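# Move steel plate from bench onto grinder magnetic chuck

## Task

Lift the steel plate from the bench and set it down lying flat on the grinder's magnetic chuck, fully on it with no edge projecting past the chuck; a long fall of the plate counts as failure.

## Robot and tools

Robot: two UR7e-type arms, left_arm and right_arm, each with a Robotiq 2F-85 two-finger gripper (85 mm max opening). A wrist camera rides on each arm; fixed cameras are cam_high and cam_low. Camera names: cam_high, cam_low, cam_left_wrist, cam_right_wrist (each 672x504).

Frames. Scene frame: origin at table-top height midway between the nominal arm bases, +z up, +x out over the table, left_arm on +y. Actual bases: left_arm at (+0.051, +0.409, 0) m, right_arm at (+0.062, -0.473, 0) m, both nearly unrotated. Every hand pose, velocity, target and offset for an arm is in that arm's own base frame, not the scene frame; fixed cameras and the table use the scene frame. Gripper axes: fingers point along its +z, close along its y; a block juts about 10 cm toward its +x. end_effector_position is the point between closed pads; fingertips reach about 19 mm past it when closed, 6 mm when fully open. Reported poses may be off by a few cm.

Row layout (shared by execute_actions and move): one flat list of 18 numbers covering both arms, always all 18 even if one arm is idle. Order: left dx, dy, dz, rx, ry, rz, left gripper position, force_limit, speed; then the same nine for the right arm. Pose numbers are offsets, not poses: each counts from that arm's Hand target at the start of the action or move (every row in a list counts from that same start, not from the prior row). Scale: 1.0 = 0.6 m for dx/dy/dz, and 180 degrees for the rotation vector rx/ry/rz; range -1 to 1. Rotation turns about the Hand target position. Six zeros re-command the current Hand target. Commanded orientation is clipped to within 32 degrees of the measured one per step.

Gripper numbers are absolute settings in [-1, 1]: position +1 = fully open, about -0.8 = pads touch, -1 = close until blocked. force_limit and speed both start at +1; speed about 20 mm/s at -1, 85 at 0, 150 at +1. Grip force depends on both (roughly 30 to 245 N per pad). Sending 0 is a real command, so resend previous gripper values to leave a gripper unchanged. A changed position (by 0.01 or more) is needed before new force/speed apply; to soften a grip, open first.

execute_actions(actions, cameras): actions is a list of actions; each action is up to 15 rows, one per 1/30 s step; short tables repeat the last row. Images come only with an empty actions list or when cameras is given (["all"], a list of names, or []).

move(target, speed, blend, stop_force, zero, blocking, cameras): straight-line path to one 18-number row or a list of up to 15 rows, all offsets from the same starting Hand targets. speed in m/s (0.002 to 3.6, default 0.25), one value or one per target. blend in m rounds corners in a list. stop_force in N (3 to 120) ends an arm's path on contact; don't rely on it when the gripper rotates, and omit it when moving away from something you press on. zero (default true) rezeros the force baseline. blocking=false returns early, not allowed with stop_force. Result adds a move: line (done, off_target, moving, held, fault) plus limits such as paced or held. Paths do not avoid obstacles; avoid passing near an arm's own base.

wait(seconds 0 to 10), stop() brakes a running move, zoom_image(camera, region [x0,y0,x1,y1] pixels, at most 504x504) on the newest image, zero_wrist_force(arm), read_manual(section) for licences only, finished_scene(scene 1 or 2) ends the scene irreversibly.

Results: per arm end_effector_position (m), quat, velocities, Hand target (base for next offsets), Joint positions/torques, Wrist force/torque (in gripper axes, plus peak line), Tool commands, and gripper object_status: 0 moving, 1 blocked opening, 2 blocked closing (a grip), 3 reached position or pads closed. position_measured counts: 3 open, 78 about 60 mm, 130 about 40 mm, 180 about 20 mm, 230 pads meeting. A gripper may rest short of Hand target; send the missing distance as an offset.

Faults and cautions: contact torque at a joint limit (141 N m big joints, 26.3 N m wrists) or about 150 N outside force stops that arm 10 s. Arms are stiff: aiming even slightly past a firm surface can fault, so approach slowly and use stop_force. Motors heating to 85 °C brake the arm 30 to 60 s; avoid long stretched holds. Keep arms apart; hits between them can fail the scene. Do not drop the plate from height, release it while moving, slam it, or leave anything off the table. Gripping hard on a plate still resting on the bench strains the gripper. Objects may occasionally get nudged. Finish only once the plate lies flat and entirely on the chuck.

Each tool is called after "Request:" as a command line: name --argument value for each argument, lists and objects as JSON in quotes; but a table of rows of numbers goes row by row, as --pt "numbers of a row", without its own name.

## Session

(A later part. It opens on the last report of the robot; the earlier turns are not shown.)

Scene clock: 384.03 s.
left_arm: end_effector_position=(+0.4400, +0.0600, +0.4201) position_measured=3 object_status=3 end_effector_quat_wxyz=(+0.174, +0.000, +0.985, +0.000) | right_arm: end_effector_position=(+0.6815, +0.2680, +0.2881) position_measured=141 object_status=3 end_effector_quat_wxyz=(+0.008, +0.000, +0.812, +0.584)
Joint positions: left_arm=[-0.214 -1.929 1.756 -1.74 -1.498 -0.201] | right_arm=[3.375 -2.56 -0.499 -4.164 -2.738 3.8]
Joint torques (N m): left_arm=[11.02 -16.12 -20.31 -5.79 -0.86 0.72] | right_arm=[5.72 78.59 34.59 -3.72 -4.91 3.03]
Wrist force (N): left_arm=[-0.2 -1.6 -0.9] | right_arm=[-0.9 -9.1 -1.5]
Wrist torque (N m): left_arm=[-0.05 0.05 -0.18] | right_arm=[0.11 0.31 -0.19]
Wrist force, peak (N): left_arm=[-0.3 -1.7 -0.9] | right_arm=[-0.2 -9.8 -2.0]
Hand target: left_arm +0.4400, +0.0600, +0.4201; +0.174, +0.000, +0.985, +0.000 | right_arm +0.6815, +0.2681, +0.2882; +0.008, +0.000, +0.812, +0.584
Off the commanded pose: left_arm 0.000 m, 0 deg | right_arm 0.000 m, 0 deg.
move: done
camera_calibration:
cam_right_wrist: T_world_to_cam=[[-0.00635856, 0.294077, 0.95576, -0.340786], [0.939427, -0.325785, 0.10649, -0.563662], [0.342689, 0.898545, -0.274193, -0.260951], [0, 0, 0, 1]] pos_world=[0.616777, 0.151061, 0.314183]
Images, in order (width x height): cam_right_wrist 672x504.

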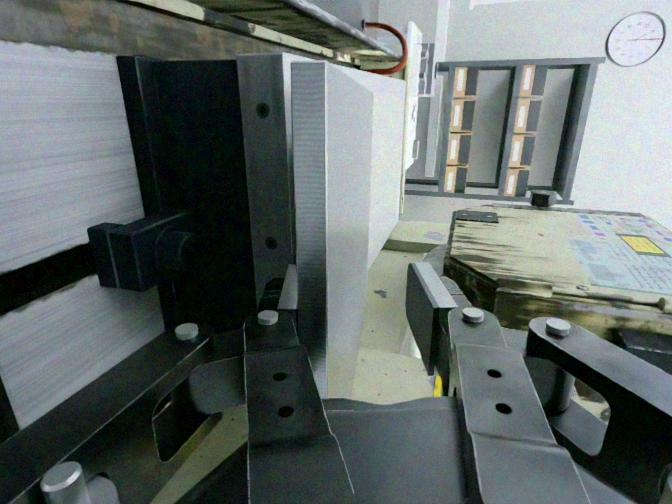

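Request:
execute_actions --actions '[[[0,0,0,0,0,0,1,1,1,0,0,0,0,0,0,0.4,0.8,-1]]]' --cameras '["cam_right_wrist"]'

Request:
execute_actions --actions '[[[0,0,0,0,0,0,1,1,1,0,0,0,0,0,0,1,0.8,-1]]]' --cameras '["cam_right_wrist","cam_high"]'

Scene clock: 388.27 s.
left_arm: end_effector_position=(+0.4400, +0.0600, +0.4201) position_measured=3 object_status=3 end_effector_quat_wxyz=(+0.174, +0.000, +0.985, +0.000) | right_arm: end_effector_position=(+0.6815, +0.2681, +0.2882) position_measured=78 object_status=0 end_effector_quat_wxyz=(+0.008, +0.000, +0.812, +0.584)
Joint positions: left_arm=[-0.214 -1.929 1.756 -1.74 -1.498 -0.201] | right_arm=[3.375 -2.56 -0.499 -4.164 -2.737 3.8]
Joint torques (N m): left_arm=[10.5 -16.12 -19.38 -5.5 -0.89 0.8] | right_arm=[-12.54 66.46 34.4 -3.19 -1.3 -2.65]
Wrist force (N): left_arm=[0.2 -1.6 -0.7] | right_arm=[-0.1 -8.4 2.4]
Wrist torque (N m): left_arm=[-0.05 0.00 -0.18] | right_arm=[-0.01 0.29 -0.17]
Wrist force, peak (N): left_arm=[-0.3 -2.0 -0.8] | right_arm=[-1.0 -9.5 -2.0]
Hand target: left_arm +0.4400, +0.0600, +0.4201; +0.174, +0.000, +0.985, +0.000 | right_arm +0.6815, +0.2681, +0.2882; +0.008, +0.000, +0.812, +0.584
Off the commanded pose: left_arm 0.000 m, 0 deg | right_arm 0.000 m, 0 deg.
camera_calibration:
cam_right_wrist: T_world_to_cam=[[-0.00648579, 0.294091, 0.955755, -0.340833], [0.93947, -0.325633, 0.106574, -0.563716], [0.342568, 0.898595, -0.274178, -0.260952], [0, 0, 0, 1]] pos_world=[0.616778, 0.151161, 0.314283]
Images, in order (width x height): cam_right_wrist 672x504.

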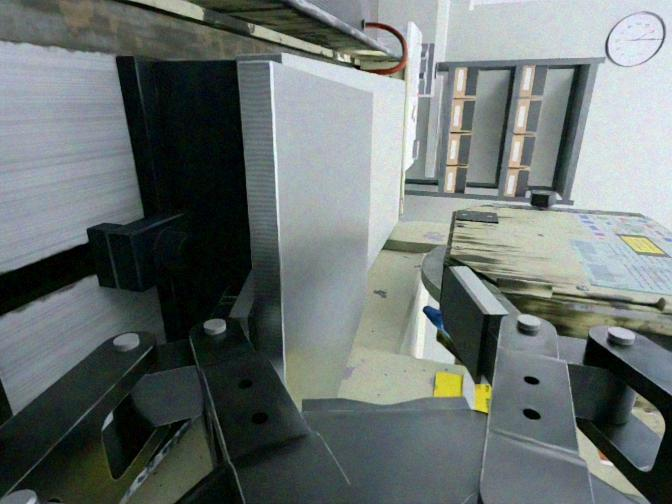

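Scene clock: 389.93 s.
left_arm: end_effector_position=(+0.4400, +0.0600, +0.4201) position_measured=3 object_status=3 end_effector_quat_wxyz=(+0.174, +0.000, +0.985, +0.000) | right_arm: end_effector_position=(+0.6815, +0.2681, +0.2882) position_measured=3 object_status=0 end_effector_quat_wxyz=(+0.008, +0.000, +0.812, +0.584)
Joint positions: left_arm=[-0.214 -1.929 1.756 -1.74 -1.498 -0.201] | right_arm=[3.375 -2.56 -0.499 -4.164 -2.737 3.8]
Joint torques (N m): left_arm=[9.95 -16.35 -20.48 -5.6 -0.87 0.62] | right_arm=[-11.15 66.33 33.02 -2.47 -1.42 -2.76]
Wrist force (N): left_arm=[-0.1 -1.5 -0.9] | right_arm=[0.0 -8.6 1.9]
Wrist torque (N m): left_arm=[-0.05 0.04 -0.18] | right_arm=[-0.01 0.26 -0.18]
Wrist force, peak (N): left_arm=[0.0 -2.0 -0.7] | right_arm=[-0.1 -8.8 2.1]
Hand target: left_arm +0.4400, +0.0600, +0.4201; +0.174, +0.000, +0.985, +0.000 | right_arm +0.6815, +0.2681, +0.2882; +0.008, +0.000, +0.812, +0.584
Off the commanded pose: left_arm 0.000 m, 0 deg | right_arm 0.000 m, 0 deg.
camera_calibration:
cam_right_wrist: T_world_to_cam=[[-0.00648579, 0.294091, 0.955755, -0.340833], [0.93947, -0.325633, 0.106574, -0.563716], [0.342568, 0.898595, -0.274178, -0.260952], [0, 0, 0, 1]] pos_world=[0.616778, 0.151161, 0.314283]
Images, in order (width x height): cam_high 672x504, cam_right_wrist 672x504.

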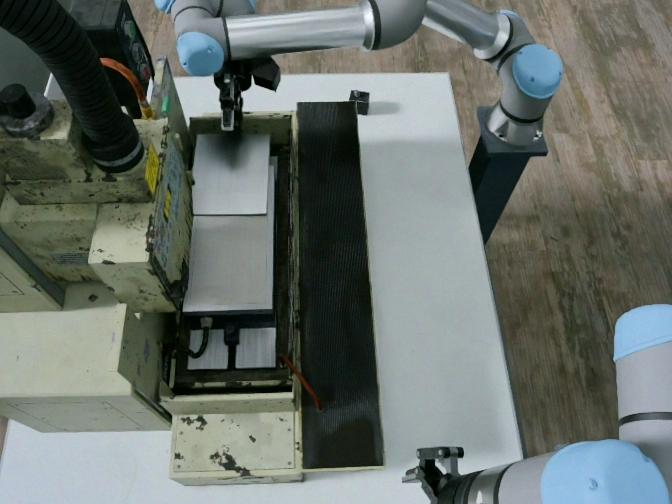

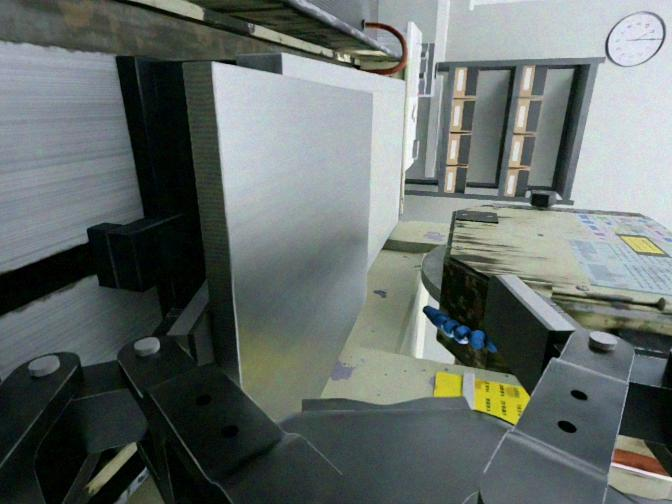

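Request:
move --pt "0 0 0 0 0 0 1 1 1 0 0 -0.006 0 0 0 1 0.8 -1" --pt "0 0 0 0 0 0 1 1 1 0 -0.045 -0.006 0 0 0 1 0.8 -1" --speed '[0.02,0.04]' --stop_force 12 --cameras '["cam_right_wrist","cam_high"]'

Scene clock: 402.57 s.
left_arm: end_effector_position=(+0.4400, +0.0600, +0.4201) position_measured=3 object_status=3 end_effector_quat_wxyz=(+0.174, +0.000, +0.985, +0.000) | right_arm: end_effector_position=(+0.6815, +0.2411, +0.2846) position_measured=3 object_status=3 end_effector_quat_wxyz=(+0.008, +0.000, +0.812, +0.584)
Joint positions: left_arm=[-0.214 -1.929 1.756 -1.74 -1.498 -0.201] | right_arm=[3.336 -2.575 -0.495 -4.232 -2.76 3.714]
Joint torques (N m): left_arm=[9.93 -17.11 -20.02 -5.84 -0.71 0.49] | right_arm=[13.57 72.87 11.88 -0.6 0.64 3.04]
Wrist force (N): left_arm=[-0.2 -1.5 -0.8] | right_arm=[0.0 -1.3 -0.7]
Wrist torque (N m): left_arm=[-0.04 0.05 -0.18] | right_arm=[0.18 0.24 -0.25]
Wrist force, peak (N): left_arm=[-0.3 -1.8 -1.0] | right_arm=[-0.1 -9.2 3.0]
Hand target: left_arm +0.4400, +0.0600, +0.4201; +0.174, +0.000, +0.985, +0.000 | right_arm +0.6815, +0.2411, +0.2846; +0.008, +0.000, +0.812, +0.584
Off the commanded pose: left_arm 0.000 m, 0 deg | right_arm 0.000 m, 0 deg.
move: done
camera_calibration:
cam_right_wrist: T_world_to_cam=[[-0.00648579, 0.294091, 0.955755, -0.329452], [0.93947, -0.325633, 0.106574, -0.572125], [0.342568, 0.898595, -0.274178, -0.237677], [0, 0, 0, 1]] pos_world=[0.616778, 0.124161, 0.310683]
Images, in order (width x height): cam_high 672x504, cam_right_wrist 672x504.

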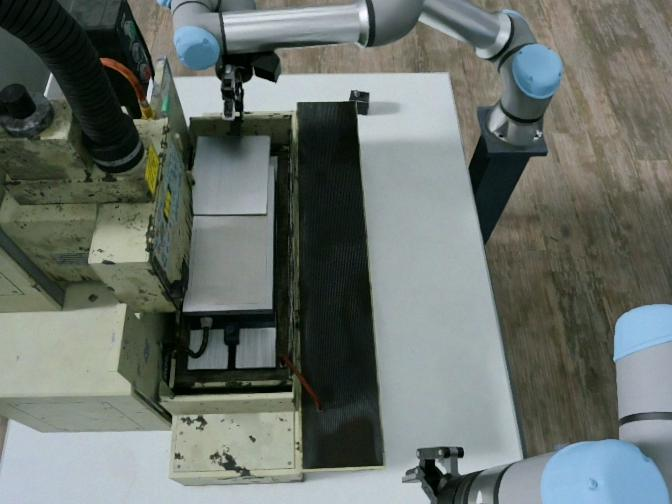

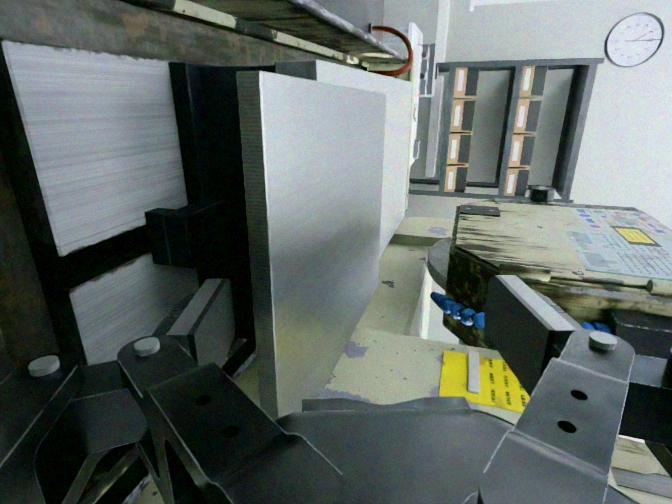

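Request:
move --pt "0 0 0 0 0 0 1 1 1 0 -0.0475 0.0158 0 0 0 1 0.8 -1" --pt "0 0 0 0 0 0 1 1 1 0 -0.0475 0.2 0 0 0 1 0.8 -1" --speed '[0.03,0.15]' --blend '[0.002,0]' --cameras '["cam_right_wrist","cam_high"]'

Request:
zoom_image --camera "cam_high" --region '[170, 120, 300, 330]'

Scene clock: 409.37 s.
left_arm: end_effector_position=(+0.4400, +0.0600, +0.4201) position_measured=3 object_status=3 end_effector_quat_wxyz=(+0.174, +0.000, +0.985, +0.000) | right_arm: end_effector_position=(+0.6813, +0.2344, +0.2872) position_measured=3 object_status=3 end_effector_quat_wxyz=(+0.008, +0.000, +0.811, +0.584)
Joint positions: left_arm=[-0.214 -1.929 1.756 -1.74 -1.498 -0.201] | right_arm=[3.326 -2.581 -0.483 -4.259 -2.765 3.691]
Joint torques (N m): left_arm=[11.36 -16.39 -21.27 -5.76 -1 0.21] | right_arm=[-14.36 50.32 15.3 0.22 4.85 -0.39]
Wrist force (N): left_arm=[-0.1 -1.2 -0.7] | right_arm=[0.8 22.6 1.2]
Wrist torque (N m): left_arm=[0.00 0.04 -0.18] | right_arm=[1.14 0.19 0.14]
Wrist force, peak (N): left_arm=[-0.6 -1.8 -0.8] | right_arm=[0.5 24.5 7.0]
Hand target: left_arm +0.4400, +0.0600, +0.4201; +0.174, +0.000, +0.985, +0.000 | right_arm +0.6814, +0.2344, +0.2871; +0.008, +0.000, +0.811, +0.584 (not the last commanded pose)
Off the commanded pose: left_arm 0.000 m, 0 deg | right_arm 0.119 m, 0 deg.
move: held (right_arm; a check stopped the path); path passed 0 of 2 targets; limits=held
pose unreachable (right arm): on one or more control steps of this call, first in action 0 (counted from 0), this arm could not follow its commanded pose, so it was not sent that pose on those steps. It may still have moved: this result reports where it is.
cause: moving toward the commanded pose would bring two parts of the arm too close to each other (its gripper and another part of the arm, with joints 4 (wrist 1) to 6 (wrist 3) between them, 3 mm apart when it was first held).
camera_calibration:
cam_right_wrist: T_world_to_cam=[[-0.00673426, 0.293534, 0.955925, -0.329704], [0.939503, -0.325538, 0.106581, -0.574419], [0.342475, 0.898812, -0.273584, -0.231057], [0, 0, 0, 1]] pos_world=[0.616579, 0.117461, 0.313181]
Images, in order (width x height): cam_high 672x504, cam_right_wrist 672x504.

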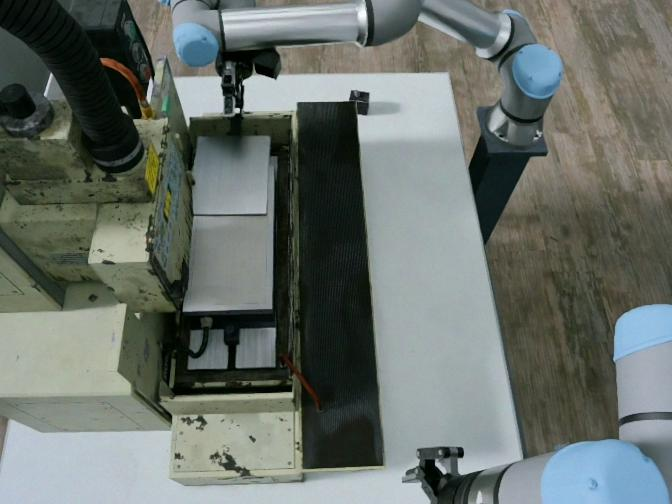

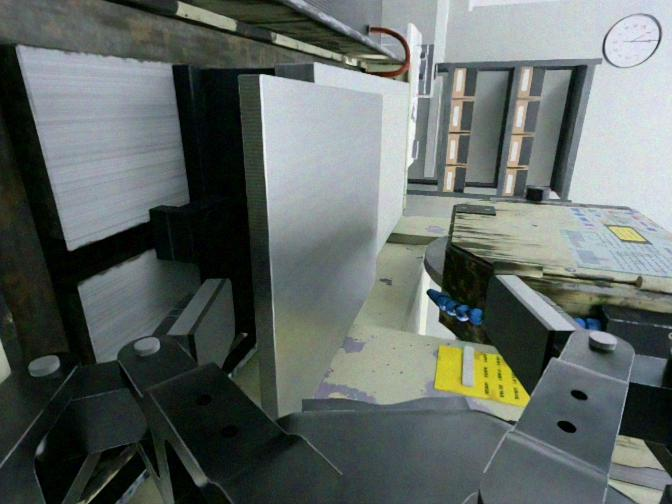

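Scaled by 2.400 from the camera's 672x504 image, which has a finer 960x720 frame.

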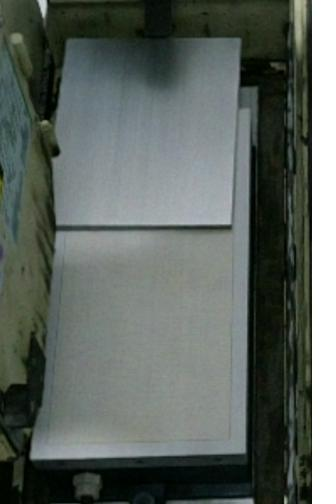

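Request:
move --pt "0 0 0 0 0 0 1 1 1 0 0 0.035 0 0 0 1 0.8 -1" --speed 0.03 --stop_force 45 --cameras '["cam_right_wrist"]'

Scene clock: 414.23 s.
left_arm: end_effector_position=(+0.4400, +0.0600, +0.4201) position_measured=3 object_status=3 end_effector_quat_wxyz=(+0.174, +0.000, +0.985, +0.000) | right_arm: end_effector_position=(+0.6814, +0.2344, +0.2873) position_measured=3 object_status=3 end_effector_quat_wxyz=(+0.008, +0.000, +0.812, +0.584)
Joint positions: left_arm=[-0.214 -1.929 1.756 -1.74 -1.498 -0.201] | right_arm=[3.326 -2.581 -0.483 -4.259 -2.765 3.692]
Joint torques (N m): left_arm=[10.21 -15.95 -19.8 -5.35 -0.91 0.39] | right_arm=[1.66 52.6 12.52 -0.03 -0.71 2.25]
Wrist force (N): left_arm=[-0.1 -1.5 -0.7] | right_arm=[4.9 12.7 5.0]
Wrist torque (N m): left_arm=[-0.04 0.03 -0.18] | right_arm=[0.39 -0.09 0.27]
Wrist force, peak (N): left_arm=[-0.1 -1.8 -1.1] | right_arm=[1.7 25.0 -0.4]
Hand target: left_arm +0.4400, +0.0600, +0.4201; +0.174, +0.000, +0.985, +0.000 | right_arm +0.6814, +0.2344, +0.2874; +0.008, +0.000, +0.811, +0.584 (not the last commanded pose)
Off the commanded pose: left_arm 0.000 m, 0 deg | right_arm 0.021 m, 0 deg.
move: held (right_arm; a check stopped the path); limits=held
pose unreachable (right arm): on one or more control steps of this call, first in action 0 (counted from 0), this arm could not follow its commanded pose, so it was not sent that pose on those steps. It may still have moved: this result reports where it is.
cause: moving toward the commanded pose would bring two parts of the arm too close to each other (its gripper and another part of the arm, with joints 4 (wrist 1) to 6 (wrist 3) between them, 2 mm apart when it was first held).
camera_calibration:
cam_right_wrist: T_world_to_cam=[[-0.00671959, 0.293755, 0.955857, -0.32991], [0.939435, -0.325697, 0.106698, -0.574415], [0.342663, 0.898682, -0.273775, -0.231043], [0, 0, 0, 1]] pos_world=[0.616578, 0.117461, 0.313382]
Images, in order (width x height): cam_right_wrist 672x504.

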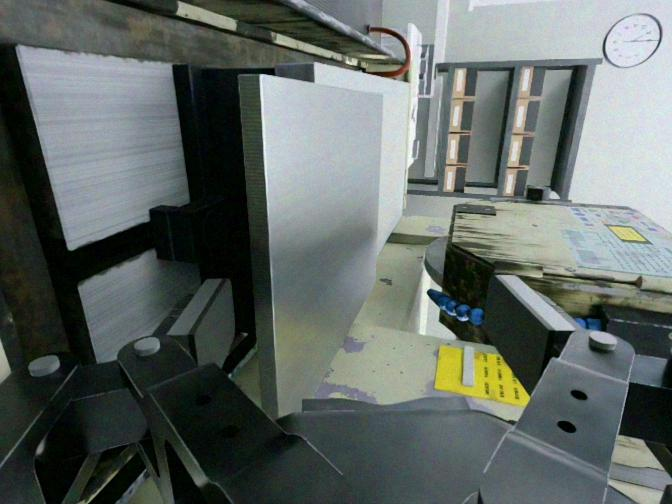

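Request:
move --pt "0 0 0 0 0 0 1 1 1 -0.01 -0.005 0.01 0 0 -0.03 1 0.8 -1" --pt "0 0 0 0 0 0 1 1 1 -0.02 -0.01 0.03 0 0 -0.09 1 0.8 -1" --speed 0.06 --blend '[0.003,0]' --cameras '["cam_right_wrist"]'

Scene clock: 420.63 s.
left_arm: end_effector_position=(+0.4400, +0.0600, +0.4201) position_measured=3 object_status=3 end_effector_quat_wxyz=(+0.174, +0.000, +0.985, +0.000) | right_arm: end_effector_position=(+0.6693, +0.2285, +0.3054) position_measured=3 object_status=3 end_effector_quat_wxyz=(+0.090, +0.114, +0.803, +0.577)
Joint positions: left_arm=[-0.214 -1.929 1.756 -1.74 -1.498 -0.201] | right_arm=[3.359 -2.196 -1.042 -3.643 -2.543 4.186]
Joint torques (N m): left_arm=[9.8 -16.22 -19.37 -5.53 -0.8 0.27] | right_arm=[-5.14 45.39 31.67 -1.98 -3.6 -2.95]
Wrist force (N): left_arm=[-0.1 -1.7 -0.7] | right_arm=[-0.6 -1.6 -0.8]
Wrist torque (N m): left_arm=[-0.08 0.05 -0.18] | right_arm=[0.17 0.36 -0.19]
Wrist force, peak (N): left_arm=[0.0 -2.0 -0.9] | right_arm=[-6.6 13.9 6.8]
Hand target: left_arm +0.4400, +0.0600, +0.4201; +0.174, +0.000, +0.985, +0.000 | right_arm +0.6694, +0.2284, +0.3054; +0.090, +0.114, +0.803, +0.577
Off the commanded pose: left_arm 0.000 m, 0 deg | right_arm 0.000 m, 0 deg.
move: done
camera_calibration:
cam_right_wrist: T_world_to_cam=[[0.0755626, 0.283915, 0.955867, -0.398283], [0.811357, -0.574753, 0.106576, -0.424294], [0.579646, 0.767497, -0.273786, -0.34532], [0, 0, 0, 1]] pos_world=[0.574512, 0.134246, 0.331382]
Images, in order (width x height): cam_right_wrist 672x504.

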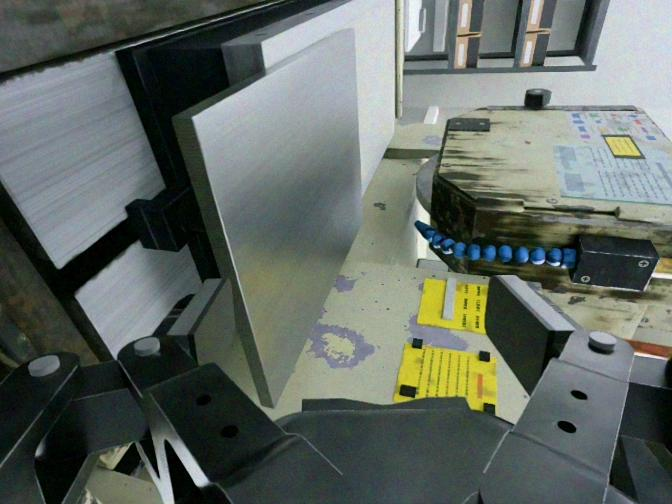

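Request:
move --pt "0 0 0 0 0 0 1 1 1 0 -0.01 0.07 0 0 -0.03 1 0.8 -1" --pt "0 0 0 0 0 0 1 1 1 -0.5 -0.05 0.15 0 0 -0.4 -1 0.8 0" --speed '[0.15,0.25]' --blend '[0.02,0]'

Request:
move --target '[0.2467,-0.75,-0.0567,0,0,0,1,1,1,0,0,0,0,0,0,-1,0.8,0]' --speed 0.3 --cameras '["cam_high","cam_left_wrist"]'

Request:
zoom_image --camera "cam_left_wrist" --region '[30, 130, 330, 350]'

Request:
zoom_image --camera "cam_left_wrist" --region '[280, 130, 580, 350]'

Scene clock: 431.40 s.
left_arm: end_effector_position=(+0.4400, +0.0600, +0.4201) position_measured=3 object_status=3 end_effector_quat_wxyz=(+0.174, +0.000, +0.985, +0.000) | right_arm: end_effector_position=(+0.3704, +0.1984, +0.3954) position_measured=232 object_status=0 end_effector_quat_wxyz=(+0.409, +0.563, +0.586, +0.415)
Joint positions: left_arm=[-0.214 -1.929 1.756 -1.74 -1.498 -0.201] | right_arm=[4.745 -1.353 -2.049 -4.466 -0.327 6.285]
Joint torques (N m): left_arm=[8.23 -16.65 -20.07 -5.21 -0.78 -0.13] | right_arm=[-12.36 2.39 10.91 -1.25 4.64 -3.04]
Wrist force (N): left_arm=[-0.1 -1.6 -0.7] | right_arm=[-0.4 -1.8 -1.2]
Wrist torque (N m): left_arm=[-0.05 0.03 -0.18] | right_arm=[0.15 0.32 -0.20]
Wrist force, peak (N): left_arm=[0.0 -2.0 -0.8] | right_arm=[-1.3 -3.8 -0.1]
Hand target: left_arm +0.4400, +0.0600, +0.4201; +0.174, +0.000, +0.985, +0.000 | right_arm +0.3694, +0.1984, +0.3954; +0.412, +0.565, +0.583, +0.414
Off the commanded pose: left_arm 0.000 m, 0 deg | right_arm 0.001 m, 1 deg.
joint sent to its limit (right arm) — joint 6 (wrist 3), upper limit. The joint targets still meet the commanded pose.
move: done

Scene clock: 433.53 s.
left_arm: end_effector_position=(+0.5879, -0.3900, +0.3861) position_measured=3 object_status=3 end_effector_quat_wxyz=(+0.174, +0.000, +0.985, +0.000) | right_arm: end_effector_position=(+0.3704, +0.1984, +0.3954) position_measured=232 object_status=3 end_effector_quat_wxyz=(+0.409, +0.563, +0.586, +0.415)
Joint positions: left_arm=[-0.874 -1.254 1.156 -1.703 -1.305 -0.843] | right_arm=[4.745 -1.353 -2.049 -4.466 -0.327 6.285]
Joint torques (N m): left_arm=[8.04 -25.31 -31.33 -5.43 -0.79 0.47] | right_arm=[-12.18 2.17 11.52 -1.22 4.53 -2.99]
Wrist force (N): left_arm=[-0.1 -1.6 -0.8] | right_arm=[-0.4 -1.8 -0.9]
Wrist torque (N m): left_arm=[-0.06 0.04 -0.27] | right_arm=[0.14 0.33 -0.20]
Wrist force, peak (N): left_arm=[-1.1 -4.3 -0.1] | right_arm=[-0.5 -2.2 -1.1]
Hand target: left_arm +0.5880, -0.3900, +0.3861; +0.174, +0.000, +0.985, +0.000 | right_arm +0.3694, +0.1984, +0.3954; +0.412, +0.565, +0.583, +0.414
Off the commanded pose: left_arm 0.000 m, 0 deg | right_arm 0.001 m, 1 deg.
joint sent to its limit (right arm) — joint 6 (wrist 3), upper limit. The joint targets still meet the commanded pose.
move: done
camera_calibration:
cam_left_wrist: T_world_to_cam=[[0.0108985, 0.99994, 0.00121328, 0.392986], [0.761368, -0.00908482, 0.648256, -0.681579], [0.648228, -0.00614125, -0.761421, 0.0377625], [0, 0, 0, 1]] pos_world=[0.490171, -0.398922, 0.470114]
Images, in order (width x height): cam_high 672x504, cam_left_wrist 672x504.

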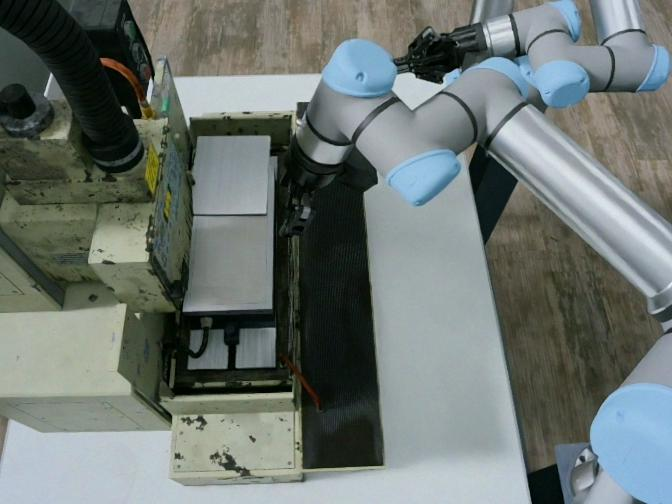

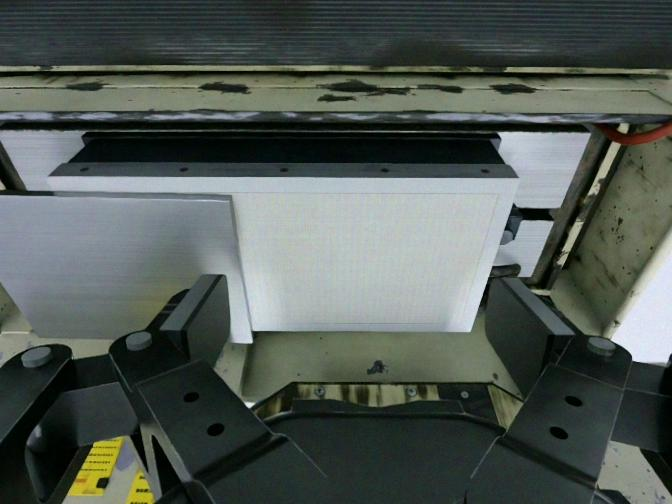

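Scaled by 1.680 from the camera's 672x504 image, which has a finer 960x720 frame.

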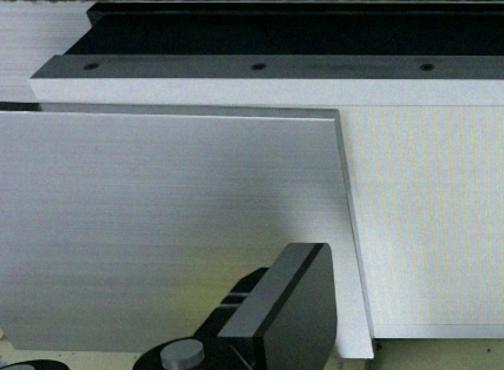

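Scaled by 1.680 from the camera's 672x504 image, which has a finer 960x720 frame.

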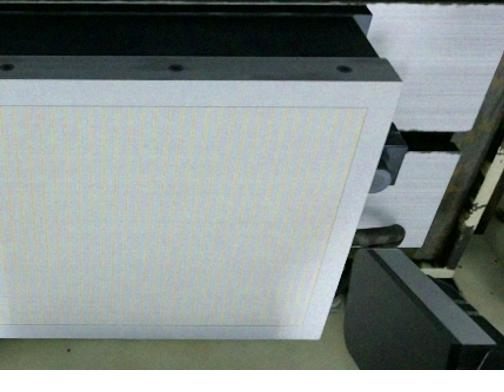

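Request:
move --pt "0 0 0 0 0 0 1 1 1 0.4993 0.0393 -0.08 0 0 0.37 1 0.8 0" --pt "0 0 0 0 0 0 1 1 1 0.5 0.05 -0.15 0 0 0.4 1 0.8 0" --speed '[0.25,0.1]' --blend '[0.01,0]' --cameras '["cam_left_wrist","cam_right_wrist"]'

Scene clock: 471.13 s.
left_arm: end_effector_position=(+0.5880, -0.3900, +0.3861) position_measured=3 object_status=3 end_effector_quat_wxyz=(+0.174, +0.000, +0.985, +0.000) | right_arm: end_effector_position=(+0.6694, +0.2283, +0.3055) position_measured=3 object_status=3 end_effector_quat_wxyz=(+0.090, +0.114, +0.803, +0.577)
Joint positions: left_arm=[-0.874 -1.254 1.156 -1.703 -1.305 -0.843] | right_arm=[3.358 -2.196 -1.041 -3.643 -2.543 4.186]
Joint torques (N m): left_arm=[10.48 -24.71 -33.28 -3.76 -0.76 -0.68] | right_arm=[3.4 61.7 13.09 0.86 1.26 3.35]
Wrist force (N): left_arm=[-0.2 -1.6 -1.0] | right_arm=[-0.9 -1.5 -0.8]
Wrist torque (N m): left_arm=[-0.05 0.06 -0.28] | right_arm=[0.18 0.40 -0.28]
Wrist force, peak (N): left_arm=[-0.3 -1.9 -1.2] | right_arm=[-3.2 -1.0 -0.9]
Hand target: left_arm +0.5880, -0.3900, +0.3861; +0.174, +0.000, +0.985, +0.000 | right_arm +0.6694, +0.2284, +0.3054; +0.090, +0.114, +0.803, +0.577
Off the commanded pose: left_arm 0.000 m, 0 deg | right_arm 0.000 m, 0 deg.
move: done
camera_calibration:
cam_left_wrist: T_world_to_cam=[[0.0107584, 0.999941, 0.00122608, 0.393048], [0.761369, -0.00898646, 0.648256, -0.681617], [0.648229, -0.00604071, -0.761421, 0.0377371], [0, 0, 0, 1]] pos_world=[0.490271, -0.398922, 0.470114]
cam_right_wrist: T_world_to_cam=[[0.075507, 0.283882, 0.955882, -0.398297], [0.811145, -0.575029, 0.106701, -0.424382], [0.57995, 0.767302, -0.273688, -0.345378], [0, 0, 0, 1]] pos_world=[0.574611, 0.134047, 0.331481]
Images, in order (width x height): cam_left_wrist 672x504, cam_right_wrist 672x504.

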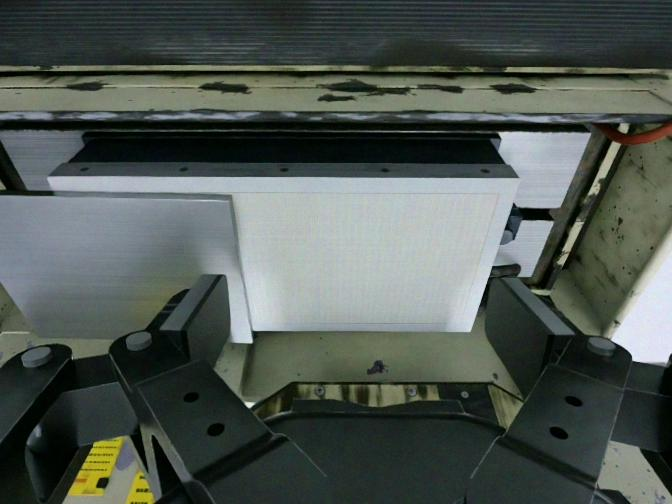

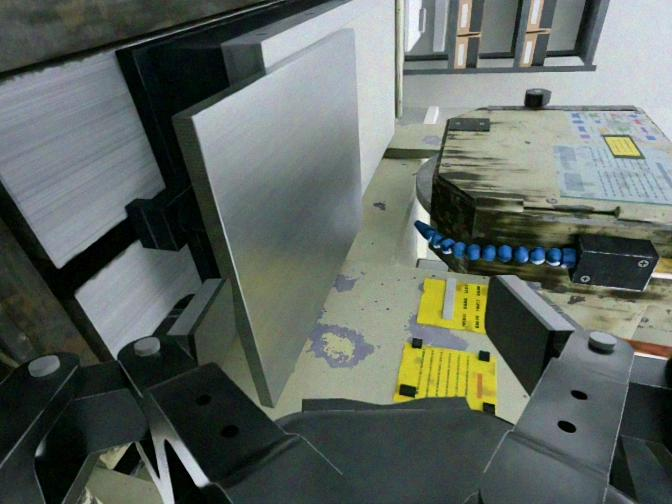

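Request:
move --pt "0 0 0 0 0 0 1 1 1 0.014 0.006 -0.01 0 0 0.06 1 0.8 0" --pt "0 0 0 0 0 0 1 1 1 0.024 0.014 -0.028 0 0 0.09 1 0.8 0" --speed 0.06 --blend '[0.003,0]' --cameras '["cam_right_wrist"]'

Scene clock: 477.13 s.
left_arm: end_effector_position=(+0.5880, -0.3900, +0.3861) position_measured=3 object_status=3 end_effector_quat_wxyz=(+0.174, +0.000, +0.985, +0.000) | right_arm: end_effector_position=(+0.6833, +0.2366, +0.2891) position_measured=3 object_status=3 end_effector_quat_wxyz=(+0.010, +0.003, +0.811, +0.585)
Joint positions: left_arm=[-0.874 -1.254 1.156 -1.703 -1.305 -0.843] | right_arm=[3.329 -2.577 -0.48 -4.242 -2.761 3.716]
Joint torques (N m): left_arm=[10.5 -24.58 -32.88 -2.19 -0.59 -0.71] | right_arm=[-10.69 74.95 10.23 -0.46 -2.09 3.26]
Wrist force (N): left_arm=[-0.2 -1.3 -0.8] | right_arm=[-0.8 -1.8 -0.8]
Wrist torque (N m): left_arm=[-0.02 0.06 -0.27] | right_arm=[0.11 0.37 -0.18]
Wrist force, peak (N): left_arm=[-0.1 -1.8 -1.2] | right_arm=[-2.2 -3.6 0.4]
Hand target: left_arm +0.5880, -0.3900, +0.3861; +0.174, +0.000, +0.985, +0.000 | right_arm +0.6833, +0.2366, +0.2891; +0.010, +0.003, +0.811, +0.585 (not the last commanded pose)
Off the commanded pose: left_arm 0.000 m, 0 deg | right_arm 0.001 m, 0 deg.
move: held (right_arm; a check stopped the path); limits=held
pose unreachable (right arm): on one or more control steps of this call, first in action 0 (counted from 0), this arm could not follow its commanded pose, so it was not sent that pose on those steps. It may still have moved: this result reports where it is.
cause: moving toward the commanded pose would bring two parts of the arm too close to each other (its gripper and another part of the arm, with joints 4 (wrist 1) to 6 (wrist 3) between them, 4 mm apart when it was first held).
camera_calibration:
cam_right_wrist: T_world_to_cam=[[-0.00532893, 0.292752, 0.956174, -0.333031], [0.937177, -0.332073, 0.106894, -0.572739], [0.348813, 0.896674, -0.272591, -0.237286], [0, 0, 0, 1]] pos_world=[0.617752, 0.120073, 0.314976]
Images, in order (width x height): cam_right_wrist 672x504.

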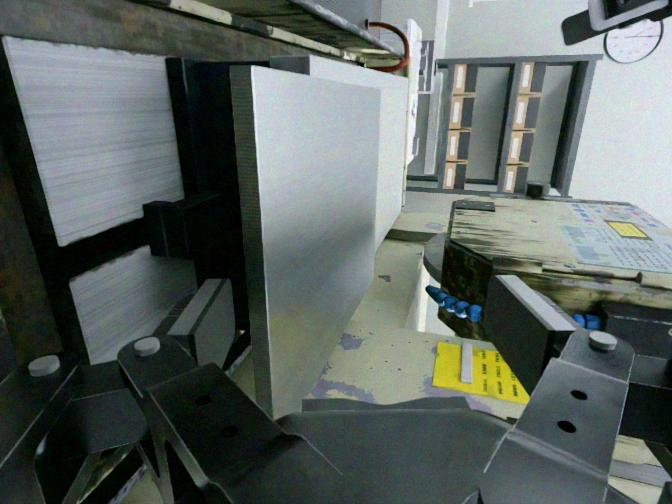

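Request:
move --pt "0 0 0 0 0 0 1 1 1 0.002 0.003 -0.009 0 0 0 1 0.8 0" --pt "0 0 0 0 0 0 1 1 1 0.002 0.0517 -0.009 0 0 0 1 0.8 0" --speed 0.03 --stop_force 10 --cameras '["cam_right_wrist"]'

Scene clock: 482.27 s.
left_arm: end_effector_position=(+0.5880, -0.3900, +0.3861) position_measured=3 object_status=3 end_effector_quat_wxyz=(+0.174, +0.000, +0.985, +0.000) | right_arm: end_effector_position=(+0.6840, +0.2375, +0.2862) position_measured=3 object_status=3 end_effector_quat_wxyz=(+0.010, +0.003, +0.811, +0.585)
Joint positions: left_arm=[-0.874 -1.254 1.156 -1.703 -1.305 -0.843] | right_arm=[3.33 -2.579 -0.484 -4.234 -2.76 3.718]
Joint torques (N m): left_arm=[10.39 -24.48 -32.24 -2.11 -0.93 -0.9] | right_arm=[-15.81 67.8 29.59 0.07 -2.42 -3.11]
Wrist force (N): left_arm=[-0.2 -1.5 -1.0] | right_arm=[1.6 4.3 1.9]
Wrist torque (N m): left_arm=[-0.05 0.07 -0.28] | right_arm=[0.19 0.20 0.03]
Wrist force, peak (N): left_arm=[-0.2 -1.9 -1.0] | right_arm=[-2.3 29.1 -8.3]
Hand target: left_arm +0.5880, -0.3900, +0.3861; +0.174, +0.000, +0.985, +0.000 | right_arm +0.6840, +0.2375, +0.2862; +0.010, +0.003, +0.811, +0.585 (not the last commanded pose)
Off the commanded pose: left_arm 0.000 m, 0 deg | right_arm 0.030 m, 0 deg.
move: contact (right_arm); path passed 0 of 2 targets
camera_calibration:
cam_right_wrist: T_world_to_cam=[[-0.00531904, 0.292877, 0.956135, -0.330528], [0.937104, -0.332251, 0.106986, -0.572747], [0.34901, 0.896567, -0.272689, -0.239206], [0, 0, 0, 1]] pos_world=[0.618451, 0.120973, 0.312077]
Images, in order (width x height): cam_right_wrist 672x504.

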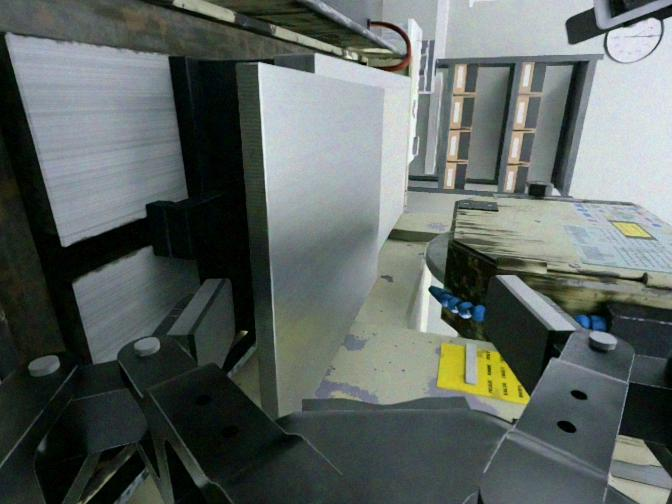

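Request:
move --pt "0 0 0 0 0 0 1 1 1 0 0.008 -0.003 0 0 0 1 0.8 0" --pt "0 0 0 0 0 0 1 1 1 0 0.049 -0.005 0 0 0 1 0.8 0" --speed 0.03 --stop_force 12 --cameras '["cam_right_wrist","cam_left_wrist"]'

Scene clock: 490.07 s.
left_arm: end_effector_position=(+0.5880, -0.3900, +0.3861) position_measured=3 object_status=3 end_effector_quat_wxyz=(+0.174, +0.000, +0.985, +0.000) | right_arm: end_effector_position=(+0.6840, +0.2669, +0.2832) position_measured=3 object_status=3 end_effector_quat_wxyz=(+0.010, +0.003, +0.811, +0.585)
Joint positions: left_arm=[-0.874 -1.254 1.156 -1.703 -1.305 -0.843] | right_arm=[3.373 -2.558 -0.513 -4.14 -2.736 3.811]
Joint torques (N m): left_arm=[11.65 -24.92 -31.63 -1.89 -0.49 -0.8] | right_arm=[-12.22 67.03 30.6 -3.23 -5.21 -3.02]
Wrist force (N): left_arm=[-0.2 -1.6 -1.0] | right_arm=[-0.5 -7.8 1.5]
Wrist torque (N m): left_arm=[-0.07 0.06 -0.28] | right_arm=[-0.07 0.36 -0.16]
Wrist force, peak (N): left_arm=[-0.4 -2.0 -1.0] | right_arm=[-0.9 -9.5 -4.0]
Hand target: left_arm +0.5880, -0.3900, +0.3861; +0.174, +0.000, +0.985, +0.000 | right_arm +0.6840, +0.2669, +0.2832; +0.010, +0.003, +0.811, +0.585
Off the commanded pose: left_arm 0.000 m, 0 deg | right_arm 0.000 m, 0 deg.
move: done
camera_calibration:
cam_left_wrist: T_world_to_cam=[[0.0107584, 0.999941, 0.00122608, 0.393048], [0.761369, -0.00898646, 0.648256, -0.681617], [0.648229, -0.00604071, -0.761421, 0.0377371], [0, 0, 0, 1]] pos_world=[0.490271, -0.398922, 0.470114]
cam_right_wrist: T_world_to_cam=[[-0.0053916, 0.292775, 0.956166, -0.33622], [0.937112, -0.332221, 0.107009, -0.562581], [0.348988, 0.896612, -0.272572, -0.266378], [0, 0, 0, 1]] pos_world=[0.618351, 0.150373, 0.309076]
Images, in order (width x height): cam_left_wrist 672x504, cam_right_wrist 672x504.

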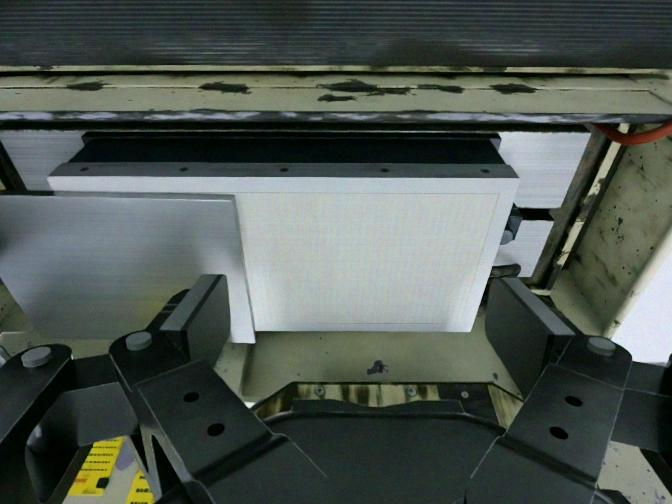

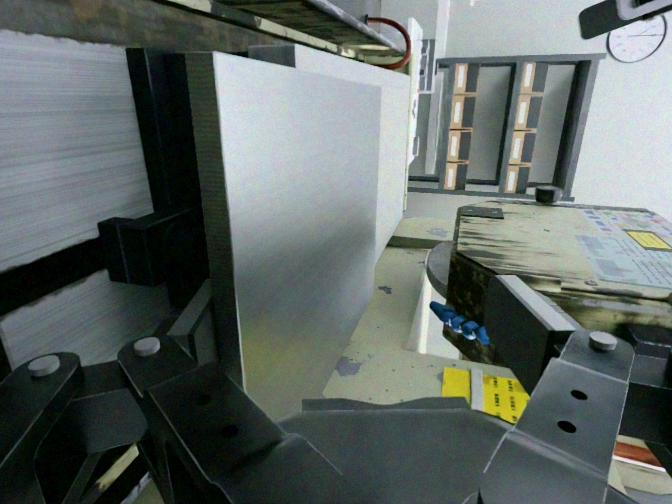

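Request:
execute_actions --actions '[[[0,0,0,0,0,0,1,1,1,0,0,0,0,0,0,0.3,0.8,-1]],[[0,0,0,0,0,0,1,1,1,0,0,0,0,0,0,0.3,0.8,-1]]]'

Request:
move --target '[0,0,0,0,0,0,1,1,1,0,0,0.033,0,0,0,0.3,0.8,-1]' --speed 0.02

Request:
execute_actions --actions '[[[0,0,0,0,0,0,1,1,1,0,0,0,0,0,0,-1,0.8,-1]],[[0,0,0,0,0,0,1,1,1,0,0,0,0,0,0,-1,0.8,-1]],[[0,0,0,0,0,0,1,1,1,0,0,0,0,0,0,-1,0.8,-1]],[[0,0,0,0,0,0,1,1,1,0,0,0,0,0,0,-1,0.8,-1]]]' --cameras '["cam_right_wrist","cam_left_wrist"]'

Scene clock: 503.13 s.
left_arm: end_effector_position=(+0.5880, -0.3900, +0.3861) position_measured=3 object_status=3 end_effector_quat_wxyz=(+0.174, +0.000, +0.985, +0.000) | right_arm: end_effector_position=(+0.6840, +0.2669, +0.2832) position_measured=90 object_status=0 end_effector_quat_wxyz=(+0.010, +0.003, +0.811, +0.585)
Joint positions: left_arm=[-0.874 -1.254 1.156 -1.703 -1.305 -0.843] | right_arm=[3.373 -2.558 -0.513 -4.14 -2.736 3.811]
Joint torques (N m): left_arm=[10.11 -24.28 -32.3 -1.98 -0.88 -0.94] | right_arm=[14.99 65.33 31.67 -2.16 -2.61 -2.85]
Wrist force (N): left_arm=[0.0 -1.6 -0.9] | right_arm=[-1.0 -9.9 -1.7]
Wrist torque (N m): left_arm=[-0.07 0.02 -0.28] | right_arm=[0.15 0.38 -0.17]
Wrist force, peak (N): left_arm=[-0.3 -2.0 -1.0] | right_arm=[-1.2 -10.4 -1.3]
Hand target: left_arm +0.5880, -0.3900, +0.3861; +0.174, +0.000, +0.985, +0.000 | right_arm +0.6840, +0.2669, +0.2832; +0.010, +0.003, +0.811, +0.585
Off the commanded pose: left_arm 0.000 m, 0 deg | right_arm 0.000 m, 0 deg.

Scene clock: 504.40 s.
left_arm: end_effector_position=(+0.5880, -0.3900, +0.3861) position_measured=3 object_status=3 end_effector_quat_wxyz=(+0.174, +0.000, +0.985, +0.000) | right_arm: end_effector_position=(+0.6840, +0.2669, +0.3031) position_measured=90 object_status=3 end_effector_quat_wxyz=(+0.010, +0.003, +0.811, +0.585)
Joint positions: left_arm=[-0.874 -1.254 1.156 -1.703 -1.305 -0.843] | right_arm=[3.373 -2.568 -0.443 -4.2 -2.736 3.811]
Joint torques (N m): left_arm=[10.47 -25.78 -30.42 -2.1 -0.49 -0.62] | right_arm=[-0.73 65.33 13.7 -0.35 -1.9 -3.08]
Wrist force (N): left_arm=[-0.2 -1.4 -1.1] | right_arm=[-0.3 -8.9 1.8]
Wrist torque (N m): left_arm=[-0.04 0.06 -0.28] | right_arm=[0.09 0.39 -0.21]
Wrist force, peak (N): left_arm=[-0.6 -1.6 -1.3] | right_arm=[-1.0 -10.6 -1.3]
Hand target: left_arm +0.5880, -0.3900, +0.3861; +0.174, +0.000, +0.985, +0.000 | right_arm +0.6840, +0.2669, +0.3030; +0.010, +0.003, +0.811, +0.585
Off the commanded pose: left_arm 0.000 m, 0 deg | right_arm 0.000 m, 0 deg.
move: done

Scene clock: 507.20 s.
left_arm: end_effector_position=(+0.5880, -0.3900, +0.3861) position_measured=3 object_status=3 end_effector_quat_wxyz=(+0.174, +0.000, +0.985, +0.000) | right_arm: end_effector_position=(+0.6840, +0.2669, +0.3030) position_measured=213 object_status=0 end_effector_quat_wxyz=(+0.010, +0.003, +0.811, +0.585)
Joint positions: left_arm=[-0.874 -1.254 1.156 -1.703 -1.305 -0.843] | right_arm=[3.373 -2.568 -0.443 -4.2 -2.736 3.811]
Joint torques (N m): left_arm=[10.87 -26.67 -31.5 -1.87 -0.59 -0.7] | right_arm=[-4.73 73.29 13.57 -0.45 -3.63 -2.81]
Wrist force (N): left_arm=[-0.2 -1.5 -1.2] | right_arm=[-2.7 -4.2 -6.9]
Wrist torque (N m): left_arm=[-0.05 0.07 -0.28] | right_arm=[-0.78 0.44 0.06]
Wrist force, peak (N): left_arm=[-0.3 -1.8 -1.2] | right_arm=[-1.1 -9.8 -1.7]
Hand target: left_arm +0.5880, -0.3900, +0.3861; +0.174, +0.000, +0.985, +0.000 | right_arm +0.6840, +0.2669, +0.3030; +0.010, +0.003, +0.811, +0.585
Off the commanded pose: left_arm 0.000 m, 0 deg | right_arm 0.000 m, 0 deg.
camera_calibration:
cam_left_wrist: T_world_to_cam=[[0.0107584, 0.999941, 0.00122608, 0.393048], [0.761369, -0.00898646, 0.648256, -0.681617], [0.648229, -0.00604071, -0.761421, 0.0377371], [0, 0, 0, 1]] pos_world=[0.490271, -0.398922, 0.470114]
cam_right_wrist: T_world_to_cam=[[-0.0053916, 0.292775, 0.956166, -0.355152], [0.937112, -0.332221, 0.107009, -0.5647], [0.348988, 0.896612, -0.272572, -0.260981], [0, 0, 0, 1]] pos_world=[0.618351, 0.150373, 0.328876]
Images, in order (width x height): cam_left_wrist 672x504, cam_right_wrist 672x504.

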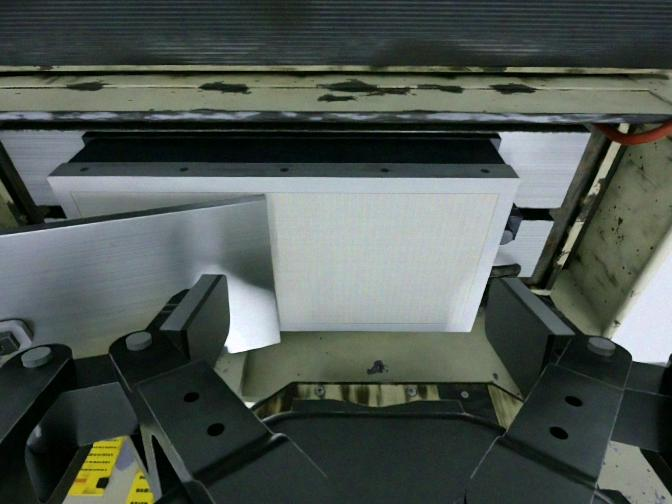

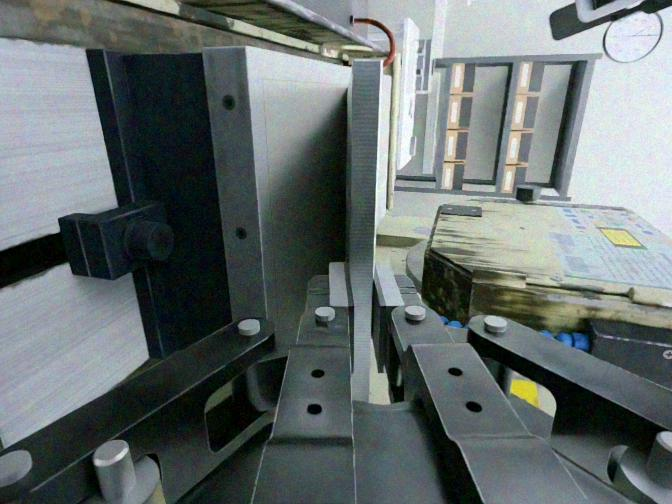

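Request:
move --target '[0,0,0,0,0,0,1,1,1,0,0,0.025,0,0,0,-1,0.8,-1]' --speed 0.03 --cameras '["cam_right_wrist","cam_left_wrist"]'

Scene clock: 513.17 s.
left_arm: end_effector_position=(+0.5880, -0.3900, +0.3861) position_measured=3 object_status=3 end_effector_quat_wxyz=(+0.174, +0.000, +0.985, +0.000) | right_arm: end_effector_position=(+0.6839, +0.2669, +0.3108) position_measured=213 object_status=2 end_effector_quat_wxyz=(+0.010, +0.003, +0.811, +0.585)
Joint positions: left_arm=[-0.874 -1.254 1.156 -1.703 -1.305 -0.843] | right_arm=[3.373 -2.574 -0.412 -4.224 -2.735 3.812]
Joint torques (N m): left_arm=[10.36 -25.67 -31.42 -1.63 -0.5 -1.05] | right_arm=[6.92 71.67 18.63 -0.69 -3.83 2.41]
Wrist force (N): left_arm=[-0.4 -1.5 -1.1] | right_arm=[-1.0 -13.5 3.6]
Wrist torque (N m): left_arm=[-0.04 0.10 -0.28] | right_arm=[0.97 0.43 -0.08]
Wrist force, peak (N): left_arm=[-0.3 -1.8 -1.1] | right_arm=[-0.9 -13.7 3.3]
Hand target: left_arm +0.5880, -0.3900, +0.3861; +0.174, +0.000, +0.985, +0.000 | right_arm +0.6839, +0.2669, +0.3108; +0.010, +0.003, +0.811, +0.585 (not the last commanded pose)
Off the commanded pose: left_arm 0.000 m, 0 deg | right_arm 0.007 m, 0 deg.
move: held (right_arm; a check stopped the path); limits=held
pose unreachable (right arm): on one or more control steps of this call, first in action 0 (counted from 0), this arm could not follow its commanded pose, so it was not sent that pose on those steps. It may still have moved: this result reports where it is.
cause: moving toward the commanded pose would bring two parts of the arm too close to each other (its gripper and another part of the arm, with joints 4 (wrist 1) to 6 (wrist 3) between them, 3 mm apart when it was first held).
camera_calibration:
cam_left_wrist: T_world_to_cam=[[0.0107584, 0.999941, 0.00122608, 0.393048], [0.761369, -0.00898646, 0.648256, -0.681617], [0.648229, -0.00604071, -0.761421, 0.0377371], [0, 0, 0, 1]] pos_world=[0.490271, -0.398922, 0.470114]
cam_right_wrist: T_world_to_cam=[[-0.00534973, 0.292822, 0.956152, -0.362668], [0.93699, -0.33254, 0.107083, -0.565402], [0.349315, 0.896478, -0.272592, -0.259119], [0, 0, 0, 1]] pos_world=[0.61835, 0.150473, 0.336676]
Images, in order (width x height): cam_left_wrist 672x504, cam_right_wrist 672x504.

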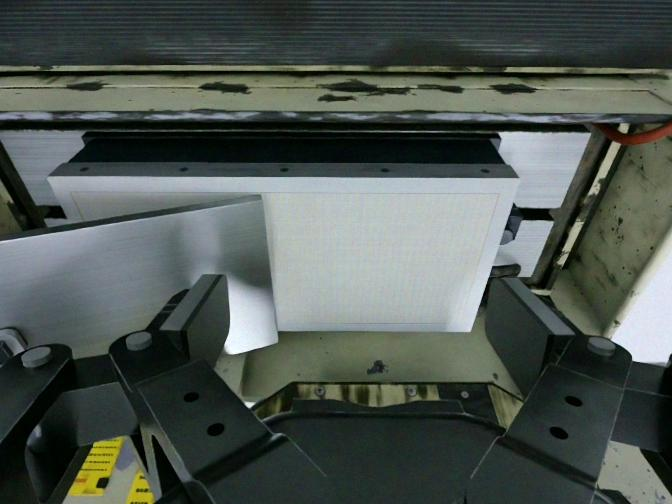

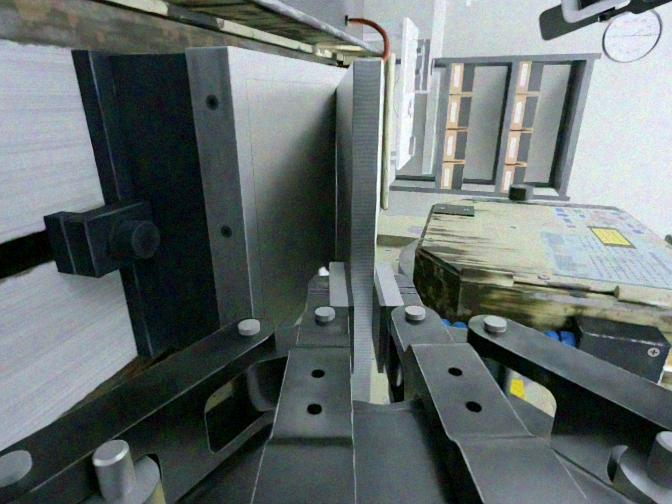

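Request:
zoom_image --camera "cam_left_wrist" --region '[180, 170, 340, 370]'

Request:
zoom_image --camera "cam_left_wrist" --region '[0, 170, 200, 370]'

Scaled by 2.520 from the camera's 672x504 image, which has a finer 960x720 frame.

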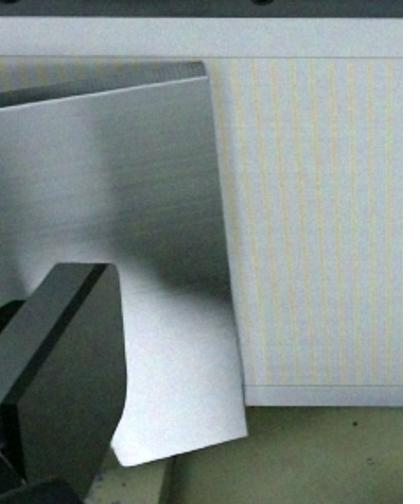

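Scaled by 2.520 from the camera's 672x504 image, which has a finer 960x720 frame.

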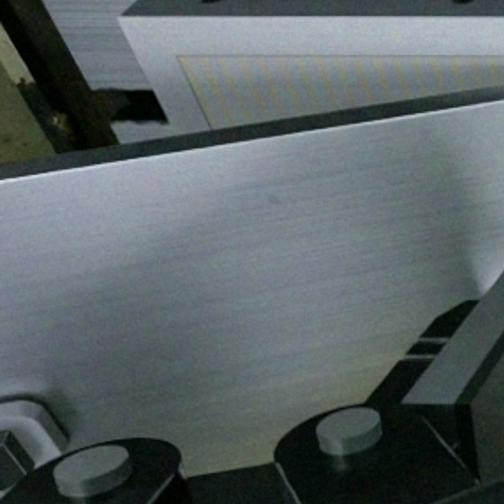

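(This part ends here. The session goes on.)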